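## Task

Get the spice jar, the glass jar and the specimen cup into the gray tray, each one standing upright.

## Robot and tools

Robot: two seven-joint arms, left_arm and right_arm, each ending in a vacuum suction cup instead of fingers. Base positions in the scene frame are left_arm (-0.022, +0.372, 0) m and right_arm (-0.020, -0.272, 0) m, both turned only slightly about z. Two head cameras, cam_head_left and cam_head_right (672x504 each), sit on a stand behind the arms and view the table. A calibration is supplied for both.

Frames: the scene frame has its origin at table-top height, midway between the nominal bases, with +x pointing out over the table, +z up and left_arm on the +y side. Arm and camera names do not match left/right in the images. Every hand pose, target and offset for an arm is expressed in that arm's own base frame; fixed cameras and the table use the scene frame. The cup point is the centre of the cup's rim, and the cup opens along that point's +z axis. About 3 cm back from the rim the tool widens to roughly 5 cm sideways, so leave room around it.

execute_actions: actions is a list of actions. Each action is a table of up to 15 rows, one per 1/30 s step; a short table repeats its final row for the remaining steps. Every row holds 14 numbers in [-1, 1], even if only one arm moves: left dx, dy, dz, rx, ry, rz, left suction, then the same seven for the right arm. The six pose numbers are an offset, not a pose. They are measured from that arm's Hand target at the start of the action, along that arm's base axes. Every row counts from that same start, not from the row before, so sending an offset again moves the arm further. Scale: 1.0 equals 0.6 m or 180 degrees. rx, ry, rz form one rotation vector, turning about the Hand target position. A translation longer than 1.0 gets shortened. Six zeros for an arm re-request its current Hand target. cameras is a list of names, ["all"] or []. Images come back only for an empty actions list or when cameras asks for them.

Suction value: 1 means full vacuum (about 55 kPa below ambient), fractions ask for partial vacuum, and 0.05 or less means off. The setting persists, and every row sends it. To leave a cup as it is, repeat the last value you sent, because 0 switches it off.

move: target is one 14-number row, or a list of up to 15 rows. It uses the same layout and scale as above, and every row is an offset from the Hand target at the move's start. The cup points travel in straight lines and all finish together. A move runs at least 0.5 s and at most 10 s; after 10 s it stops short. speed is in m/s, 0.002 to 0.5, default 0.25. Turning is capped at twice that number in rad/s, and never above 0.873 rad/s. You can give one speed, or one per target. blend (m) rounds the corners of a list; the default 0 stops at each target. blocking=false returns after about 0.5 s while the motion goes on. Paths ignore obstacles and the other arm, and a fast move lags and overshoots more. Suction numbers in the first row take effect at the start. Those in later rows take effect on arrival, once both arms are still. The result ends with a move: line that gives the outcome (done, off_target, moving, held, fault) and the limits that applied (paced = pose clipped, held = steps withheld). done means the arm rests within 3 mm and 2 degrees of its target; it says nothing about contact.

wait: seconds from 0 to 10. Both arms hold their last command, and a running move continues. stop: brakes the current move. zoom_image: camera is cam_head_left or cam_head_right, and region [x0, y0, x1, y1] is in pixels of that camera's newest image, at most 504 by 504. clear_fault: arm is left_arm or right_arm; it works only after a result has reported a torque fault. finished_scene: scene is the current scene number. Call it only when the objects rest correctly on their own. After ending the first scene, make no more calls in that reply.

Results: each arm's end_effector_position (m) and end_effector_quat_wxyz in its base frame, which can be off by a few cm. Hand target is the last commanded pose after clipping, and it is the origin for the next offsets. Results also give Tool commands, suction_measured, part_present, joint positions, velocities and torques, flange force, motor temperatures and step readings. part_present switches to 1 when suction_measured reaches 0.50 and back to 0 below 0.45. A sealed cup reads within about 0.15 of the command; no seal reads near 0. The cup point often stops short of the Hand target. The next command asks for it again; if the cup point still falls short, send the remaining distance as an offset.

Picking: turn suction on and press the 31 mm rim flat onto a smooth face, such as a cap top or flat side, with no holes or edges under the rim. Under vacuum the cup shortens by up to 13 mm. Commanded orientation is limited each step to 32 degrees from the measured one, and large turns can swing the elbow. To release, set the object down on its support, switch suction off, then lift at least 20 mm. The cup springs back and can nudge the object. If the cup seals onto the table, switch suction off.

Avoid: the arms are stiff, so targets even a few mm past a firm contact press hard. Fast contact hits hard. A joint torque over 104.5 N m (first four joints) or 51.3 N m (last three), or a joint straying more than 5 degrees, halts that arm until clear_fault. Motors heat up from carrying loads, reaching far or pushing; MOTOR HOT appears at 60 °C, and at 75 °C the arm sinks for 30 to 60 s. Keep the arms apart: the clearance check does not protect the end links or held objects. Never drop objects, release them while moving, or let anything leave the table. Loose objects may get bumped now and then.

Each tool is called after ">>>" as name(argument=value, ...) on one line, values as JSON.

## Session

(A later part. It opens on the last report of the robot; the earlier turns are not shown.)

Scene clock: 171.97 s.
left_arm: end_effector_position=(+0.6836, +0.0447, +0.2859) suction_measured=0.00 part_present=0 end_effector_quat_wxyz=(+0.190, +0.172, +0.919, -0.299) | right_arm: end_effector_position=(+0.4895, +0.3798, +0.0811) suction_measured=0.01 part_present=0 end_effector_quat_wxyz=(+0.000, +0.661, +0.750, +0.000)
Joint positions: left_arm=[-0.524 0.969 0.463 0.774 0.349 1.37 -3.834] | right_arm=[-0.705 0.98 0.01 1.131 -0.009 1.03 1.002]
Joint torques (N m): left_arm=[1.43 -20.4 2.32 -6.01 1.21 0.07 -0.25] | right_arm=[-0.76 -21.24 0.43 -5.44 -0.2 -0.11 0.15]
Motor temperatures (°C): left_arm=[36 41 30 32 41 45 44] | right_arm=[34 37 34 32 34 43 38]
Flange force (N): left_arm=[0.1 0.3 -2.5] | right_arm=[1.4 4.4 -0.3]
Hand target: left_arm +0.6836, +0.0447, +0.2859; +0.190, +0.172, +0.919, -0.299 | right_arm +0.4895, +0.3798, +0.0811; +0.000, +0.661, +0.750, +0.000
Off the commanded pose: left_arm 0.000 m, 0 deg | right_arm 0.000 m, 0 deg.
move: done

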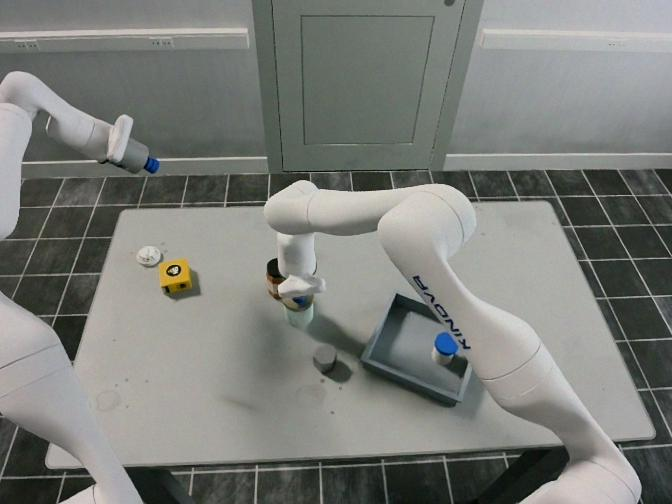

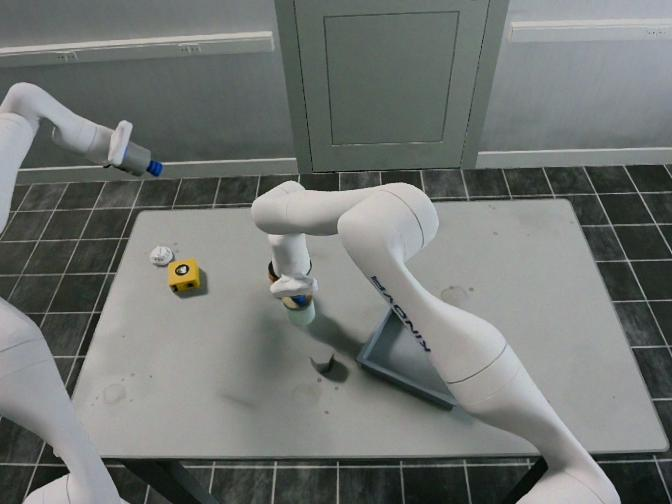

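>>> move(target=[[0,0,0,0,0,0,0,0.02,0.007,0.008,0,0,0,1],[0,0,0,0,0,0,0,0.02,0.007,-0.009,0,0,0,1]], speed=[0.05,0.03], cameras=["all"])

>>> zoom_image(camera="cam_head_left", region=[250, 240, 350, 340])

>>> zoom_image(camera="cam_head_right", region=[250, 240, 350, 340])

Scene clock: 181.43 s.
left_arm: end_effector_position=(+0.6836, +0.0447, +0.2859) suction_measured=0.00 part_present=0 end_effector_quat_wxyz=(+0.190, +0.172, +0.919, -0.299) | right_arm: end_effector_position=(+0.5015, +0.3840, +0.0757) suction_measured=0.33 part_present=0 end_effector_quat_wxyz=(+0.000, +0.661, +0.750, +0.000)
Joint positions: left_arm=[-0.524 0.969 0.463 0.774 0.349 1.37 -3.834] | right_arm=[-0.698 1.015 0.01 1.07 -0.009 1.056 1.009]
Joint torques (N m): left_arm=[1.47 -20.44 2.34 -5.98 1.19 0.08 -0.21] | right_arm=[-0.69 -22.61 0.51 -5.96 -0.22 -0.1 0.14]
Flange force (N): left_arm=[0.0 0.5 -2.5] | right_arm=[1.5 4.4 1.3]
Hand target: left_arm +0.6836, +0.0447, +0.2859; +0.190, +0.172, +0.919, -0.299 | right_arm +0.5015, +0.3840, +0.0757; +0.000, +0.661, +0.750, +0.000
Off the commanded pose: left_arm 0.000 m, 0 deg | right_arm 0.000 m, 0 deg.
move: done

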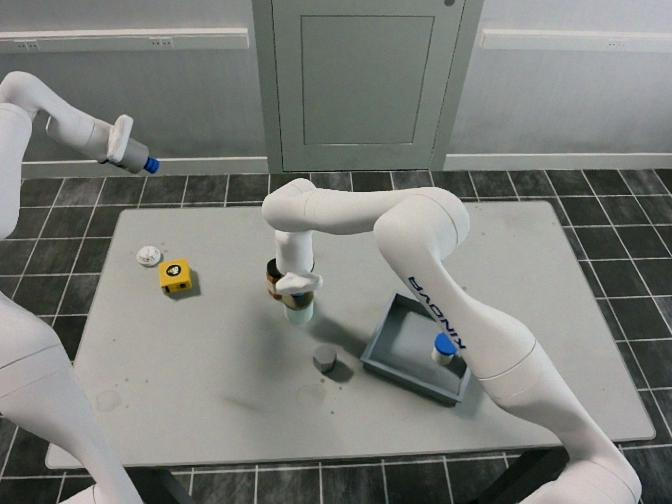

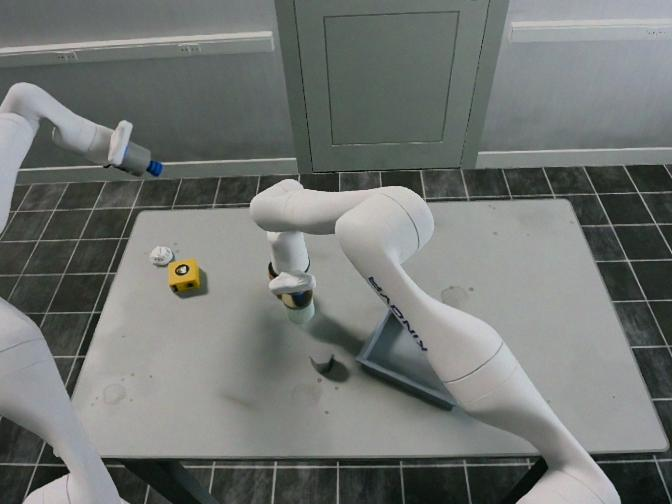

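Scaled by 5.040 from the camera's 672x504 image, which has a finer 960x720 frame.

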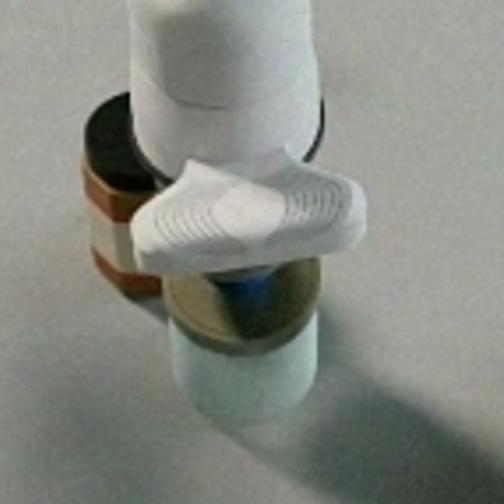

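Scaled by 5.040 from the camera's 672x504 image, which has a finer 960x720 frame.

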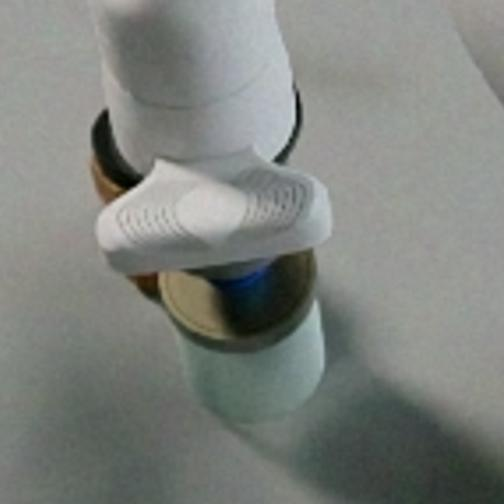

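>>> wait(seconds=0.5)

Scene clock: 184.83 s.
left_arm: end_effector_position=(+0.6836, +0.0447, +0.2859) suction_measured=0.00 part_present=0 end_effector_quat_wxyz=(+0.190, +0.172, +0.919, -0.299) | right_arm: end_effector_position=(+0.5015, +0.3840, +0.0757) suction_measured=0.98 part_present=1 end_effector_quat_wxyz=(+0.000, +0.661, +0.750, +0.000)
Joint positions: left_arm=[-0.524 0.969 0.463 0.774 0.349 1.37 -3.834] | right_arm=[-0.698 1.015 0.01 1.07 -0.009 1.056 1.009]
Joint torques (N m): left_arm=[1.45 -20.44 2.37 -6.02 1.18 0.09 -0.24] | right_arm=[-0.74 -22.77 0.48 -6.08 -0.27 -0.09 0.13]
Flange force (N): left_arm=[0.2 0.3 -2.4] | right_arm=[1.3 4.2 1.6]
Hand target: left_arm +0.6836, +0.0447, +0.2859; +0.190, +0.172, +0.919, -0.299 | right_arm +0.5015, +0.3840, +0.0757; +0.000, +0.661, +0.750, +0.000
Tool commands: left_gripper/suction=+0.0 right_gripper/suction=+1.0
Off the commanded pose: left_arm 0.000 m, 0 deg | right_arm 0.000 m, 0 deg.
wait: 0.50 s; at rest from the start

>>> move(target=[[0,0,0,0,0,0,0,0,0,0.25,0,0,0,1],[0,0,0,0,0,0,0,-0.2175,-0.3617,0.25,0,0,0,1],[0,0,0,0,0,0,0,-0.2175,-0.3617,0.045,0,0,0,1]], blend=[0.04,0.03,0], speed=[0.15,0.2,0.15], cameras=["all"])

>>> zoom_image(camera="cam_head_left", region=[340, 270, 500, 420])

>>> zoom_image(camera="cam_head_right", region=[340, 270, 500, 420])

Scene clock: 197.87 s.
left_arm: end_effector_position=(+0.6836, +0.0447, +0.2859) suction_measured=0.00 part_present=0 end_effector_quat_wxyz=(+0.190, +0.172, +0.919, -0.299) | right_arm: end_effector_position=(+0.3710, +0.1670, +0.1027) suction_measured=0.96 part_present=1 end_effector_quat_wxyz=(+0.000, +0.661, +0.750, +0.000)
Joint positions: left_arm=[-0.524 0.969 0.463 0.774 0.349 1.37 -3.834] | right_arm=[-0.496 0.573 0.016 1.968 -0.014 0.601 1.226]
Joint torques (N m): left_arm=[1.47 -20.44 2.26 -5.96 1.21 0.11 -0.19] | right_arm=[-0.79 -14.37 0.34 -3.7 -0.14 -0.11 0.15]
Flange force (N): left_arm=[0.0 0.5 -2.5] | right_arm=[-1.0 2.8 0.8]
Hand target: left_arm +0.6836, +0.0447, +0.2859; +0.190, +0.172, +0.919, -0.299 | right_arm +0.3710, +0.1670, +0.1027; +0.000, +0.661, +0.750, +0.000
Off the commanded pose: left_arm 0.000 m, 0 deg | right_arm 0.000 m, 0 deg.
move: done

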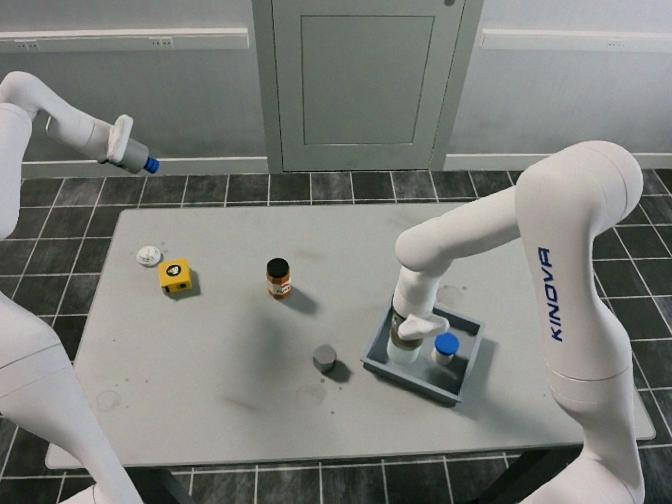

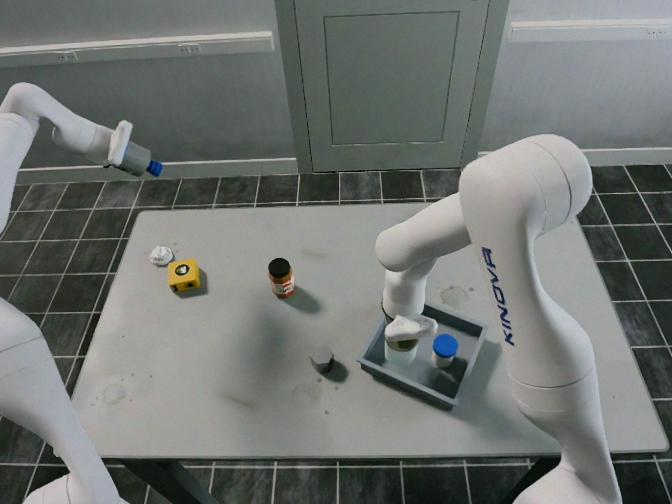

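Scaled by 3.150 from the camera's 672x504 image, which has a finer 960x720 frame.

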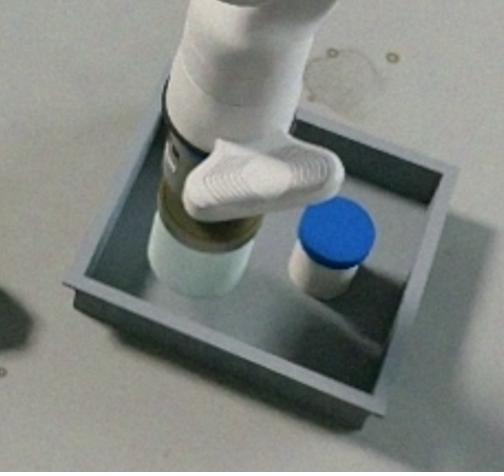

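Scaled by 3.150 from the camera's 672x504 image, which has a finer 960x720 frame.

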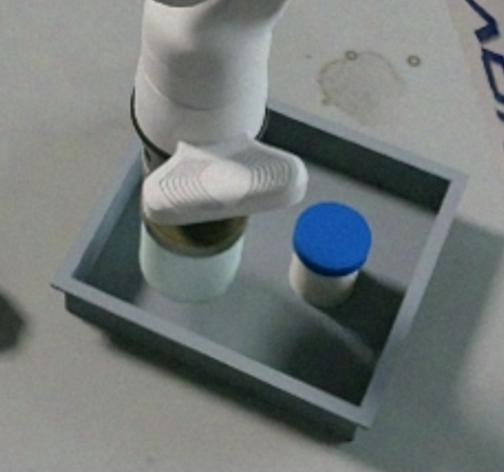

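>>> move(target=[[0,0,0,0,0,0,0,0,0,-0.047,0,0,0,1],[0,0,0,0,0,0,0,0,0,-0.056,0,0,0,1]], speed=[0.06,0.02])

Scene clock: 206.30 s.
left_arm: end_effector_position=(+0.6836, +0.0447, +0.2859) suction_measured=0.00 part_present=0 end_effector_quat_wxyz=(+0.190, +0.172, +0.919, -0.299) | right_arm: end_effector_position=(+0.3710, +0.1670, +0.0691) suction_measured=0.96 part_present=1 end_effector_quat_wxyz=(+0.000, +0.661, +0.750, +0.000)
Joint positions: left_arm=[-0.524 0.969 0.463 0.774 0.349 1.37 -3.834] | right_arm=[-0.493 0.647 0.013 1.989 -0.014 0.505 1.226]
Joint torques (N m): left_arm=[1.47 -20.42 2.39 -5.98 1.22 0.1 -0.22] | right_arm=[-0.78 -14.94 0.35 -3.06 -0.17 -0.06 0.15]
Flange force (N): left_arm=[0.0 0.5 -2.5] | right_arm=[-1.0 2.9 1.3]
Hand target: left_arm +0.6836, +0.0447, +0.2859; +0.190, +0.172, +0.919, -0.299 | right_arm +0.3710, +0.1670, +0.0691; +0.000, +0.661, +0.750, +0.000
Off the commanded pose: left_arm 0.000 m, 0 deg | right_arm 0.000 m, 0 deg.
move: done

>>> move(target=[0,0,0,0,0,0,0,0,0,-0.006,0,0,0,1], speed=0.02, cameras=["all"])

>>> zoom_image(camera="cam_head_left", region=[340, 270, 500, 420])

Scene clock: 213.57 s.
left_arm: end_effector_position=(+0.6836, +0.0447, +0.2859) suction_measured=0.00 part_present=0 end_effector_quat_wxyz=(+0.190, +0.172, +0.919, -0.299) | right_arm: end_effector_position=(+0.3710, +0.1670, +0.0656) suction_measured=1.00 part_present=1 end_effector_quat_wxyz=(+0.000, +0.661, +0.750, +0.000)
Joint positions: left_arm=[-0.524 0.969 0.463 0.774 0.349 1.37 -3.834] | right_arm=[-0.493 0.655 0.012 1.991 -0.014 0.495 1.226]
Joint torques (N m): left_arm=[1.48 -20.49 2.31 -6 1.21 0.11 -0.21] | right_arm=[-0.83 4.3 -0.1 -0.02 -0.18 -2.4 0.08]
Flange force (N): left_arm=[0.1 0.5 -2.4] | right_arm=[-3.9 -5.5 -50.7]
Hand target: left_arm +0.6836, +0.0447, +0.2859; +0.190, +0.172, +0.919, -0.299 | right_arm +0.3710, +0.1670, +0.0655; +0.000, +0.661, +0.750, +0.000
Off the commanded pose: left_arm 0.000 m, 0 deg | right_arm 0.000 m, 0 deg.
move: done

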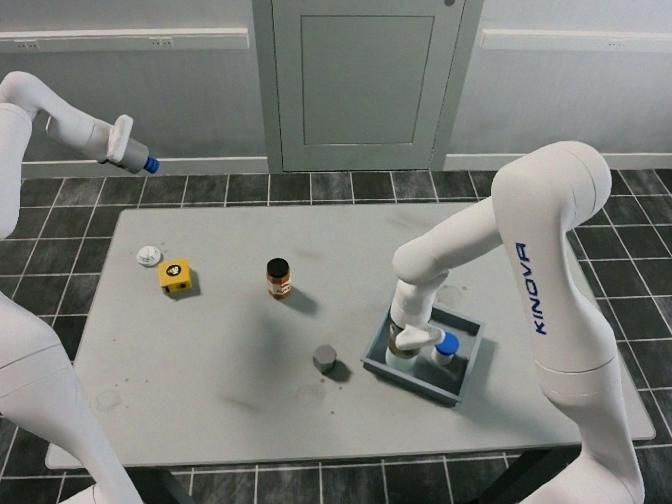

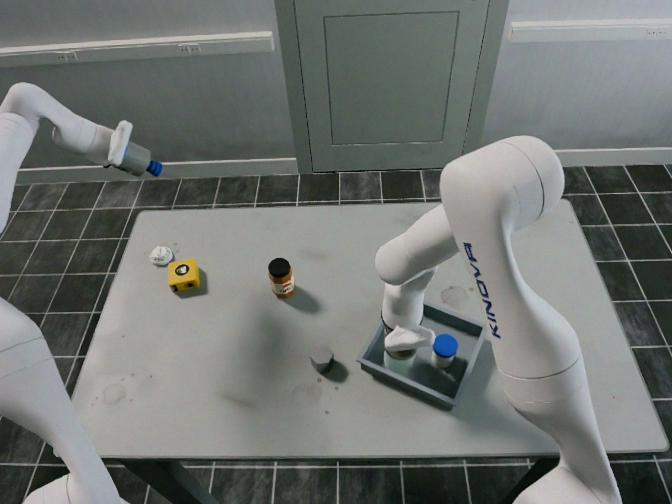

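Scaled by 3.150 from the camera's 672x504 image, which has a finer 960x720 frame.

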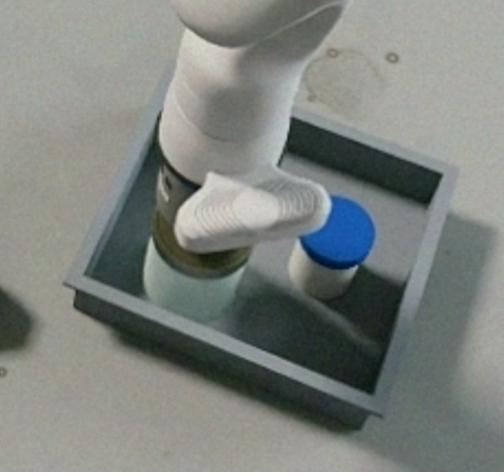

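>>> move(target=[0,0,0,0,0,0,0,0,0,0.0018,0,0,0,0], speed=0.02)

>>> wait(seconds=0.3)

>>> move(target=[[0,0,0,0,0,0,0,0,0,0.04,0,0,0,0],[0,0,0,0,0,0,0,0,0,0.25,0,0,0,0],[0,0,0,0,0,0,0,0.345,0.435,0.25,0,0,0,0],[0,0,0,0,0,0,0,0.345,0.435,0.131,0,0,0,0]], speed=[0.05,0.25,0.25,0.15], blend=[0.0,0.05,0.03,0], cameras=["all"])

>>> zoom_image(camera="cam_head_left", region=[230, 210, 330, 310])

>>> zoom_image(camera="cam_head_right", region=[230, 210, 330, 310])

Scene clock: 225.10 s.
left_arm: end_effector_position=(+0.6836, +0.0447, +0.2859) suction_measured=0.00 part_present=0 end_effector_quat_wxyz=(+0.190, +0.172, +0.919, -0.299) | right_arm: end_effector_position=(+0.3710, +0.1670, +0.0666) suction_measured=0.01 part_present=0 end_effector_quat_wxyz=(+0.000, +0.661, +0.750, +0.000)
Joint positions: left_arm=[-0.524 0.969 0.463 0.774 0.349 1.37 -3.834] | right_arm=[-0.493 0.653 0.012 1.99 -0.014 0.498 1.226]
Joint torques (N m): left_arm=[1.49 -20.46 2.27 -6.03 1.21 0.1 -0.16] | right_arm=[-0.9 -4.3 0.06 -0.78 -0.21 -1.04 0.14]
Flange force (N): left_arm=[0.5 0.4 -2.4] | right_arm=[-2.4 -0.5 -26.9]
Hand target: left_arm +0.6836, +0.0447, +0.2859; +0.190, +0.172, +0.919, -0.299 | right_arm +0.3710, +0.1670, +0.0666; +0.000, +0.661, +0.750, +0.000
Off the commanded pose: left_arm 0.000 m, 0 deg | right_arm 0.000 m, 0 deg.
move: done

Scene clock: 225.40 s.
left_arm: end_effector_position=(+0.6836, +0.0447, +0.2859) suction_measured=0.00 part_present=0 end_effector_quat_wxyz=(+0.190, +0.172, +0.919, -0.299) | right_arm: end_effector_position=(+0.3710, +0.1670, +0.0666) suction_measured=0.01 part_present=0 end_effector_quat_wxyz=(+0.000, +0.661, +0.750, +0.000)
Joint positions: left_arm=[-0.524 0.969 0.463 0.774 0.349 1.37 -3.834] | right_arm=[-0.493 0.653 0.012 1.99 -0.014 0.498 1.226]
Joint torques (N m): left_arm=[1.43 -20.42 2.32 -5.95 1.18 0.1 -0.2] | right_arm=[-0.8 -4.65 0.01 -0.93 -0.19 -1.13 0.07]
Flange force (N): left_arm=[-0.2 0.5 -2.5] | right_arm=[-2.3 -0.5 -26.3]
Hand target: left_arm +0.6836, +0.0447, +0.2859; +0.190, +0.172, +0.919, -0.299 | right_arm +0.3710, +0.1670, +0.0666; +0.000, +0.661, +0.750, +0.000
Tool commands: left_gripper/suction=+0.0 right_gripper/suction=+0.0
Off the commanded pose: left_arm 0.000 m, 0 deg | right_arm 0.000 m, 0 deg.
wait: 0.30 s; at rest by 0.17 s

Scene clock: 228.83 s.
left_arm: end_effector_position=(+0.6836, +0.0447, +0.2859) suction_measured=0.00 part_present=0 end_effector_quat_wxyz=(+0.190, +0.172, +0.919, -0.299) | right_arm: end_effector_position=(+0.5780, +0.4280, +0.1452) suction_measured=0.01 part_present=0 end_effector_quat_wxyz=(+0.000, +0.661, +0.750, +0.000)
Joint positions: left_arm=[-0.524 0.969 0.463 0.774 0.349 1.37 -3.834] | right_arm=[-0.675 1.299 0.032 0.198 -0.03 1.645 1.028]
Joint torques (N m): left_arm=[1.52 -20.44 2.29 -5.94 1.24 0.1 -0.2] | right_arm=[-0.74 -24.8 0.52 -6.52 -0.23 -0.08 0.11]
Flange force (N): left_arm=[-0.1 0.6 -2.6] | right_arm=no reading
Hand target: left_arm +0.6836, +0.0447, +0.2859; +0.190, +0.172, +0.919, -0.299 | right_arm +0.5780, +0.4280, +0.1452; +0.000, +0.661, +0.750, +0.000
Off the commanded pose: left_arm 0.000 m, 0 deg | right_arm 0.000 m, 0 deg.
move: done

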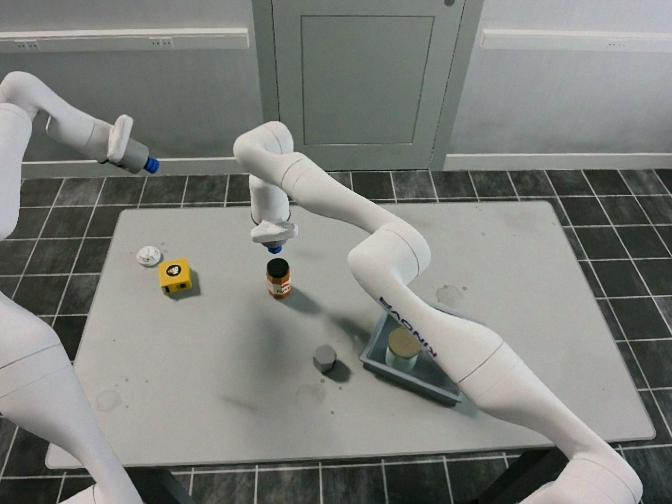

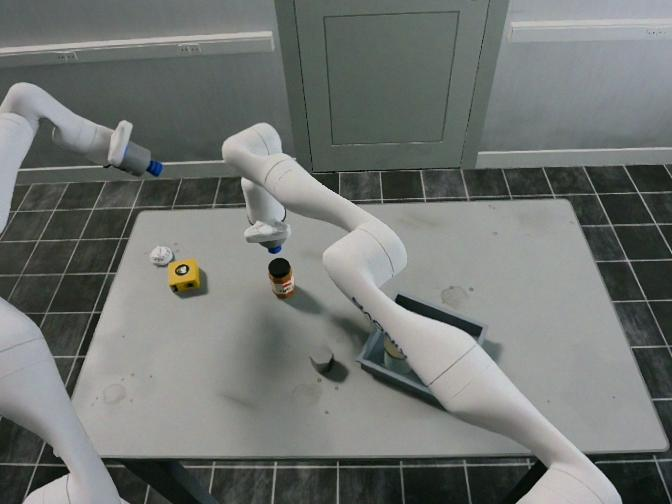

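Scaled by 5.040 from the camera's 672x504 image, which has a finer 960x720 frame.

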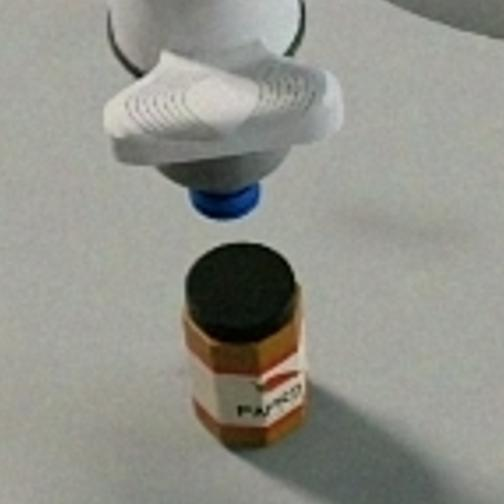

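Scaled by 5.040 from the camera's 672x504 image, which has a finer 960x720 frame.

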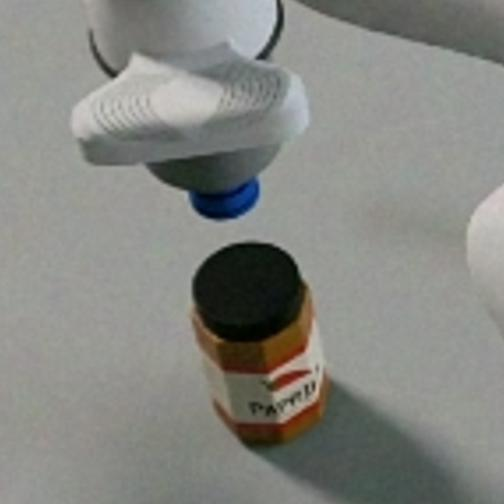

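>>> move(target=[[0,0,0,0,0,0,0,0,0,-0.067,0,0,0,1],[0,0,0,0,0,0,0,0,0,-0.09,0,0,0,1]], speed=[0.1,0.025], cameras=["all"])

>>> zoom_image(camera="cam_head_left", region=[230, 210, 330, 310])

>>> zoom_image(camera="cam_head_right", region=[230, 210, 330, 310])

Scene clock: 239.17 s.
left_arm: end_effector_position=(+0.6836, +0.0447, +0.2859) suction_measured=0.00 part_present=0 end_effector_quat_wxyz=(+0.190, +0.172, +0.919, -0.299) | right_arm: end_effector_position=(+0.5780, +0.4280, +0.0911) suction_measured=0.45 part_present=0 end_effector_quat_wxyz=(+0.000, +0.661, +0.750, +0.000)
Joint positions: left_arm=[-0.524 0.969 0.463 0.774 0.349 1.37 -3.834] | right_arm=[-0.676 1.303 0.027 0.361 -0.025 1.478 1.03]
Joint torques (N m): left_arm=[1.48 -20.5 2.32 -5.98 1.19 0.08 -0.22] | right_arm=[-0.75 -25.09 0.56 -6.63 -0.22 -0.12 0.1]
Flange force (N): left_arm=[-0.2 0.7 -2.5] | right_arm=no reading
Hand target: left_arm +0.6836, +0.0447, +0.2859; +0.190, +0.172, +0.919, -0.299 | right_arm +0.5780, +0.4280, +0.0912; +0.000, +0.661, +0.750, +0.000
Off the commanded pose: left_arm 0.000 m, 0 deg | right_arm 0.000 m, 0 deg.
move: done

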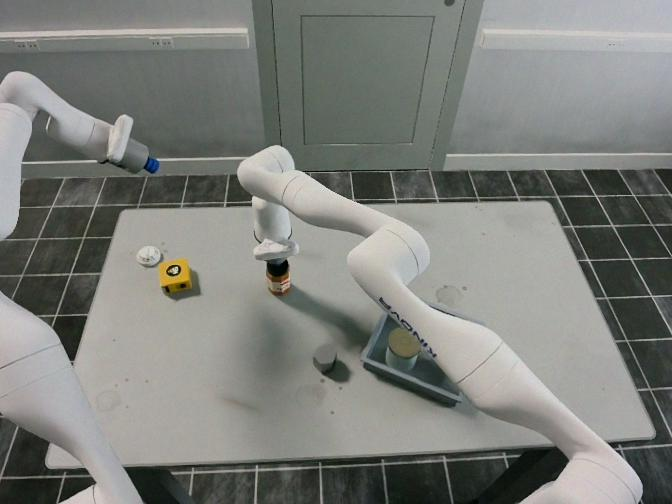

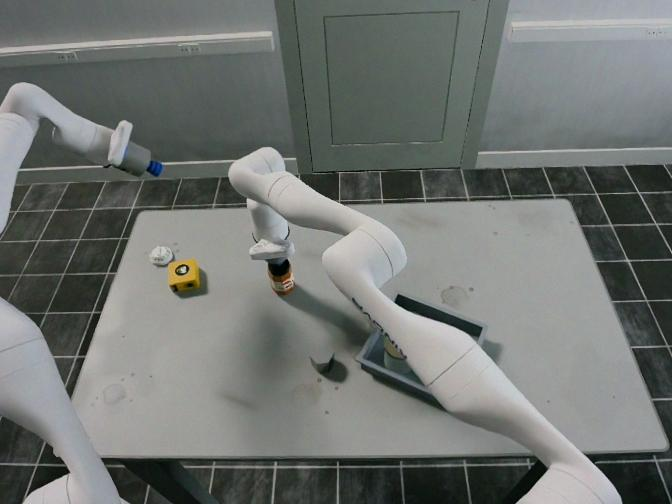

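Scaled by 5.040 from the camera's 672x504 image, which has a finer 960x720 frame.

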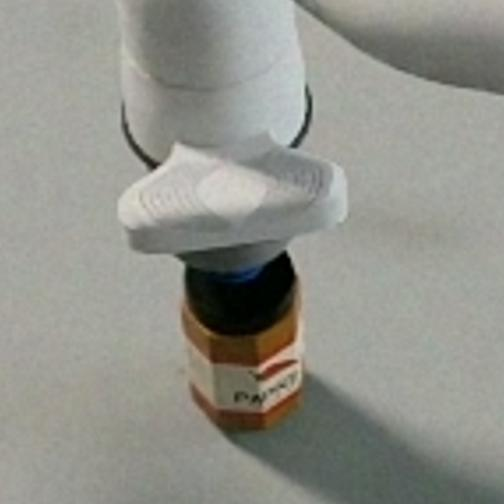

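Scaled by 5.040 from the camera's 672x504 image, which has a finer 960x720 frame.

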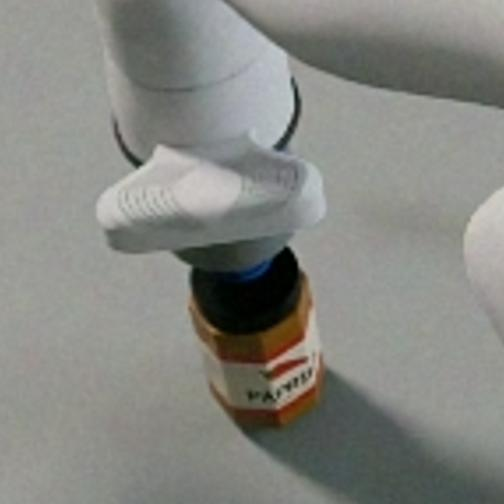

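>>> move(target=[[0,0,0,0,0,0,0,0,0,0.07,0,0,0,1],[0,0,0,0,0,0,0,-0.09,-0.17,0.18,0,0,0,1],[0,0,0,0,0,0,0,-0.205,-0.492,0.18,0,0,0,1],[0,0,0,0,0,0,0,-0.205,-0.492,0.035,0,0,0,1]], blend=[0.015,0.04,0.03,0], speed=[0.1,0.15,0.2,0.15], cameras=["all"])

>>> zoom_image(camera="cam_head_left", region=[340, 270, 500, 420])

>>> zoom_image(camera="cam_head_right", region=[340, 270, 500, 420])

Scene clock: 252.63 s.
left_arm: end_effector_position=(+0.6836, +0.0447, +0.2859) suction_measured=0.00 part_present=0 end_effector_quat_wxyz=(+0.190, +0.172, +0.919, -0.299) | right_arm: end_effector_position=(+0.4550, +0.1328, +0.1122) suction_measured=0.98 part_present=1 end_effector_quat_wxyz=(+0.000, +0.661, +0.750, +0.000)
Joint positions: left_arm=[-0.524 0.969 0.463 0.774 0.349 1.37 -3.834] | right_arm=[-0.348 0.659 0.018 1.727 -0.015 0.755 1.373]
Joint torques (N m): left_arm=[1.52 -20.41 2.33 -5.98 1.2 0.08 -0.2] | right_arm=[-0.75 -16.21 0.4 -4.36 -0.17 -0.1 0.12]
Flange force (N): left_arm=[0.1 0.5 -2.6] | right_arm=[-0.9 3.0 0.0]
Hand target: left_arm +0.6836, +0.0447, +0.2859; +0.190, +0.172, +0.919, -0.299 | right_arm +0.4550, +0.1328, +0.1122; +0.000, +0.661, +0.750, +0.000
Off the commanded pose: left_arm 0.000 m, 0 deg | right_arm 0.000 m, 0 deg.
move: done

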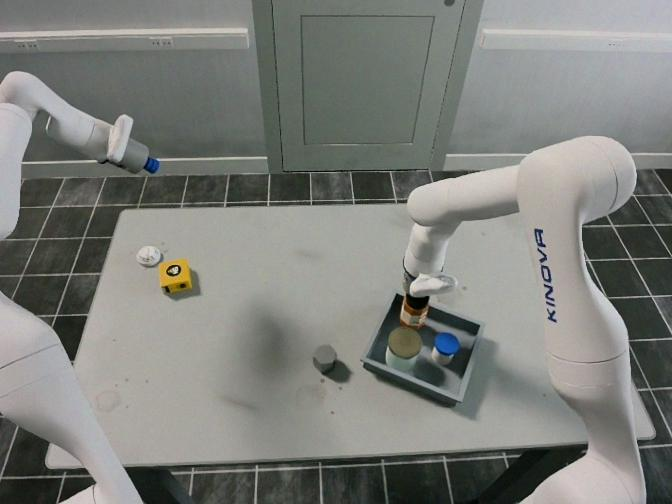

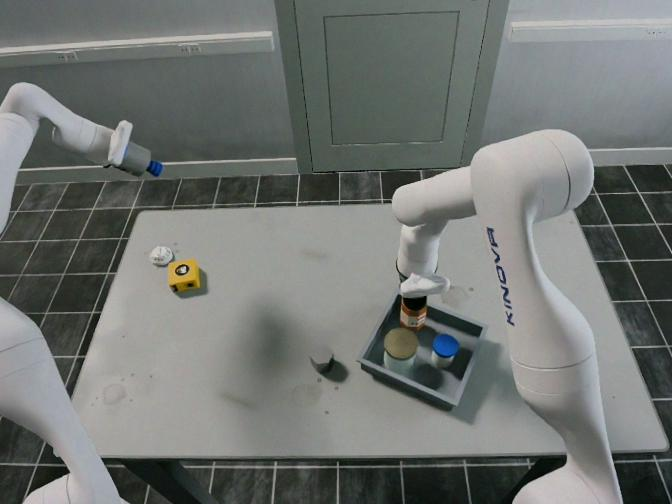

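Scaled by 3.150 from the camera's 672x504 image, which has a finer 960x720 frame.

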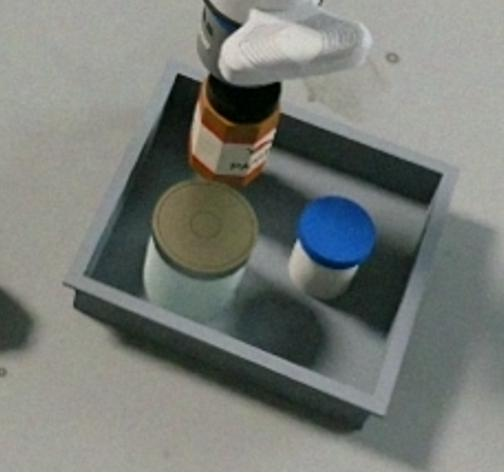

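Scaled by 3.150 from the camera's 672x504 image, which has a finer 960x720 frame.

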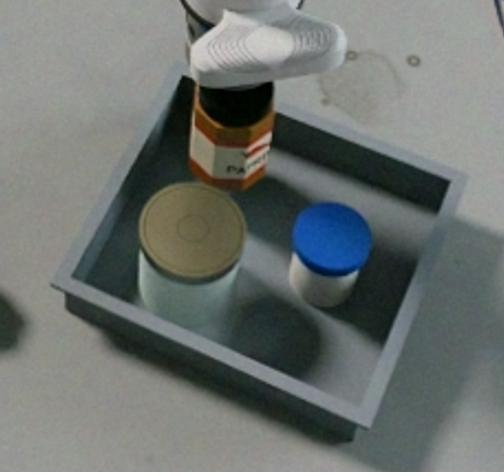

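>>> move(target=[[0,0,0,0,0,0,0,0,0,-0.036,0,0,0,1],[0,0,0,0,0,0,0,0,0,-0.0455,0,0,0,1]], speed=[0.06,0.02])

Scene clock: 258.20 s.
left_arm: end_effector_position=(+0.6836, +0.0447, +0.2859) suction_measured=0.00 part_present=0 end_effector_quat_wxyz=(+0.190, +0.172, +0.919, -0.299) | right_arm: end_effector_position=(+0.4550, +0.1328, +0.0849) suction_measured=0.96 part_present=1 end_effector_quat_wxyz=(+0.000, +0.661, +0.750, +0.000)
Joint positions: left_arm=[-0.524 0.969 0.463 0.774 0.349 1.37 -3.834] | right_arm=[-0.347 0.709 0.016 1.746 -0.015 0.687 1.373]
Joint torques (N m): left_arm=[1.49 -20.45 2.31 -6.06 1.22 0.07 -0.2] | right_arm=[-0.76 -16.57 0.45 -3.93 -0.15 -0.07 0.17]
Flange force (N): left_arm=[0.5 0.3 -2.4] | right_arm=[-0.9 3.2 0.3]
Hand target: left_arm +0.6836, +0.0447, +0.2859; +0.190, +0.172, +0.919, -0.299 | right_arm +0.4550, +0.1328, +0.0849; +0.000, +0.661, +0.750, +0.000
Off the commanded pose: left_arm 0.000 m, 0 deg | right_arm 0.000 m, 0 deg.
move: done

>>> move(target=[0,0,0,0,0,0,0,0,0,-0.006,0,0,0,1], speed=0.02)

Scene clock: 261.20 s.
left_arm: end_effector_position=(+0.6836, +0.0447, +0.2859) suction_measured=0.00 part_present=0 end_effector_quat_wxyz=(+0.190, +0.172, +0.919, -0.299) | right_arm: end_effector_position=(+0.4551, +0.1328, +0.0814) suction_measured=1.00 part_present=1 end_effector_quat_wxyz=(+0.000, +0.661, +0.750, +0.000)
Joint positions: left_arm=[-0.524 0.969 0.463 0.774 0.349 1.37 -3.834] | right_arm=[-0.347 0.715 0.015 1.748 -0.015 0.678 1.373]
Joint torques (N m): left_arm=[1.44 -20.39 2.31 -6.01 1.2 0.13 -0.22] | right_arm=[-0.83 6.18 -0.16 4.69 -0.18 -0.55 0.12]
Flange force (N): left_arm=[0.3 0.2 -2.4] | right_arm=[-1.5 0.9 -48.5]
Hand target: left_arm +0.6836, +0.0447, +0.2859; +0.190, +0.172, +0.919, -0.299 | right_arm +0.4550, +0.1328, +0.0813; +0.000, +0.661, +0.750, +0.000
Off the commanded pose: left_arm 0.000 m, 0 deg | right_arm 0.000 m, 0 deg.
move: done

>>> move(target=[0,0,0,0,0,0,0,0,0,0.0018,0,0,0,0], speed=0.02)

>>> wait(seconds=0.3)

>>> move(target=[[0,0,0,0,0,0,0,0,0,0.04,0,0,0,0],[0,0,0,0,0,0,0,0,0,0.25,0,0,0,0]], speed=[0.05,0.25], cameras=["all"])

Scene clock: 265.77 s.
left_arm: end_effector_position=(+0.6836, +0.0447, +0.2859) suction_measured=0.00 part_present=0 end_effector_quat_wxyz=(+0.190, +0.172, +0.919, -0.299) | right_arm: end_effector_position=(+0.4550, +0.1328, +0.0824) suction_measured=0.01 part_present=0 end_effector_quat_wxyz=(+0.000, +0.661, +0.750, +0.000)
Joint positions: left_arm=[-0.524 0.969 0.463 0.774 0.349 1.37 -3.834] | right_arm=[-0.347 0.713 0.015 1.748 -0.015 0.68 1.373]
Joint torques (N m): left_arm=[1.48 -20.42 2.36 -5.99 1.17 0.11 -0.2] | right_arm=[-0.77 0.62 -0.04 2.92 -0.17 -0.26 0.11]
Flange force (N): left_arm=[0.2 0.4 -2.4] | right_arm=[-1.2 2.3 -36.4]
Hand target: left_arm +0.6836, +0.0447, +0.2859; +0.190, +0.172, +0.919, -0.299 | right_arm +0.4550, +0.1328, +0.0824; +0.000, +0.661, +0.750, +0.000
Off the commanded pose: left_arm 0.000 m, 0 deg | right_arm 0.000 m, 0 deg.
move: done

Scene clock: 266.07 s.
left_arm: end_effector_position=(+0.6836, +0.0447, +0.2859) suction_measured=0.00 part_present=0 end_effector_quat_wxyz=(+0.190, +0.172, +0.919, -0.299) | right_arm: end_effector_position=(+0.4550, +0.1328, +0.0824) suction_measured=0.01 part_present=0 end_effector_quat_wxyz=(+0.000, +0.661, +0.750, +0.000)
Joint positions: left_arm=[-0.524 0.969 0.463 0.774 0.349 1.37 -3.834] | right_arm=[-0.347 0.713 0.015 1.748 -0.015 0.68 1.373]
Joint torques (N m): left_arm=[1.47 -20.44 2.36 -6.04 1.21 0.11 -0.2] | right_arm=[-0.8 0.37 -0.03 2.69 -0.22 -0.29 0.14]
Flange force (N): left_arm=[0.5 0.3 -2.4] | right_arm=[-1.3 1.9 -35.8]
Hand target: left_arm +0.6836, +0.0447, +0.2859; +0.190, +0.172, +0.919, -0.299 | right_arm +0.4550, +0.1328, +0.0824; +0.000, +0.661, +0.750, +0.000
Tool commands: left_gripper/suction=+0.0 right_gripper/suction=+0.0
Off the commanded pose: left_arm 0.000 m, 0 deg | right_arm 0.000 m, 0 deg.
wait: 0.30 s; at rest by 0.17 s

Scene clock: 267.63 s.
left_arm: end_effector_position=(+0.6836, +0.0447, +0.2859) suction_measured=0.00 part_present=0 end_effector_quat_wxyz=(+0.190, +0.172, +0.919, -0.299) | right_arm: end_effector_position=(+0.4550, +0.1328, +0.2324) suction_measured=0.01 part_present=0 end_effector_quat_wxyz=(+0.000, +0.661, +0.750, +0.000)
Joint positions: left_arm=[-0.524 0.969 0.463 0.774 0.349 1.37 -3.834] | right_arm=[-0.355 0.485 0.027 1.578 -0.014 1.079 1.372]
Joint torques (N m): left_arm=[1.44 -20.45 2.32 -5.98 1.18 0.06 -0.18] | right_arm=[-0.68 -14.7 0.3 -5.73 -0.18 -0.1 0.12]
Flange force (N): left_arm=[-0.1 0.6 -2.5] | right_arm=[-0.6 2.6 -1.2]
Hand target: left_arm +0.6836, +0.0447, +0.2859; +0.190, +0.172, +0.919, -0.299 | right_arm +0.4550, +0.1328, +0.2324; +0.000, +0.661, +0.750, +0.000
Off the commanded pose: left_arm 0.000 m, 0 deg | right_arm 0.000 m, 0 deg.
move: done

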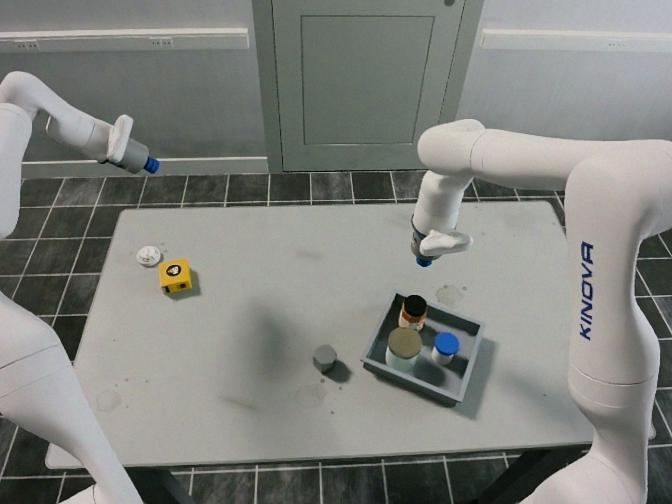

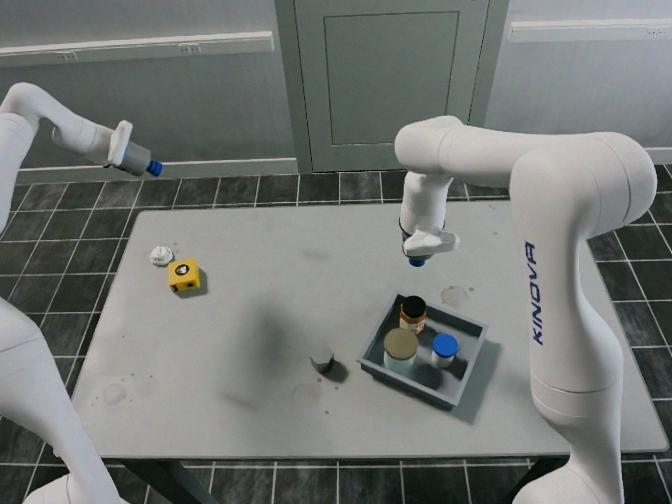

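>>> finished_scene(scene=2)

The scene is finished: the task was done.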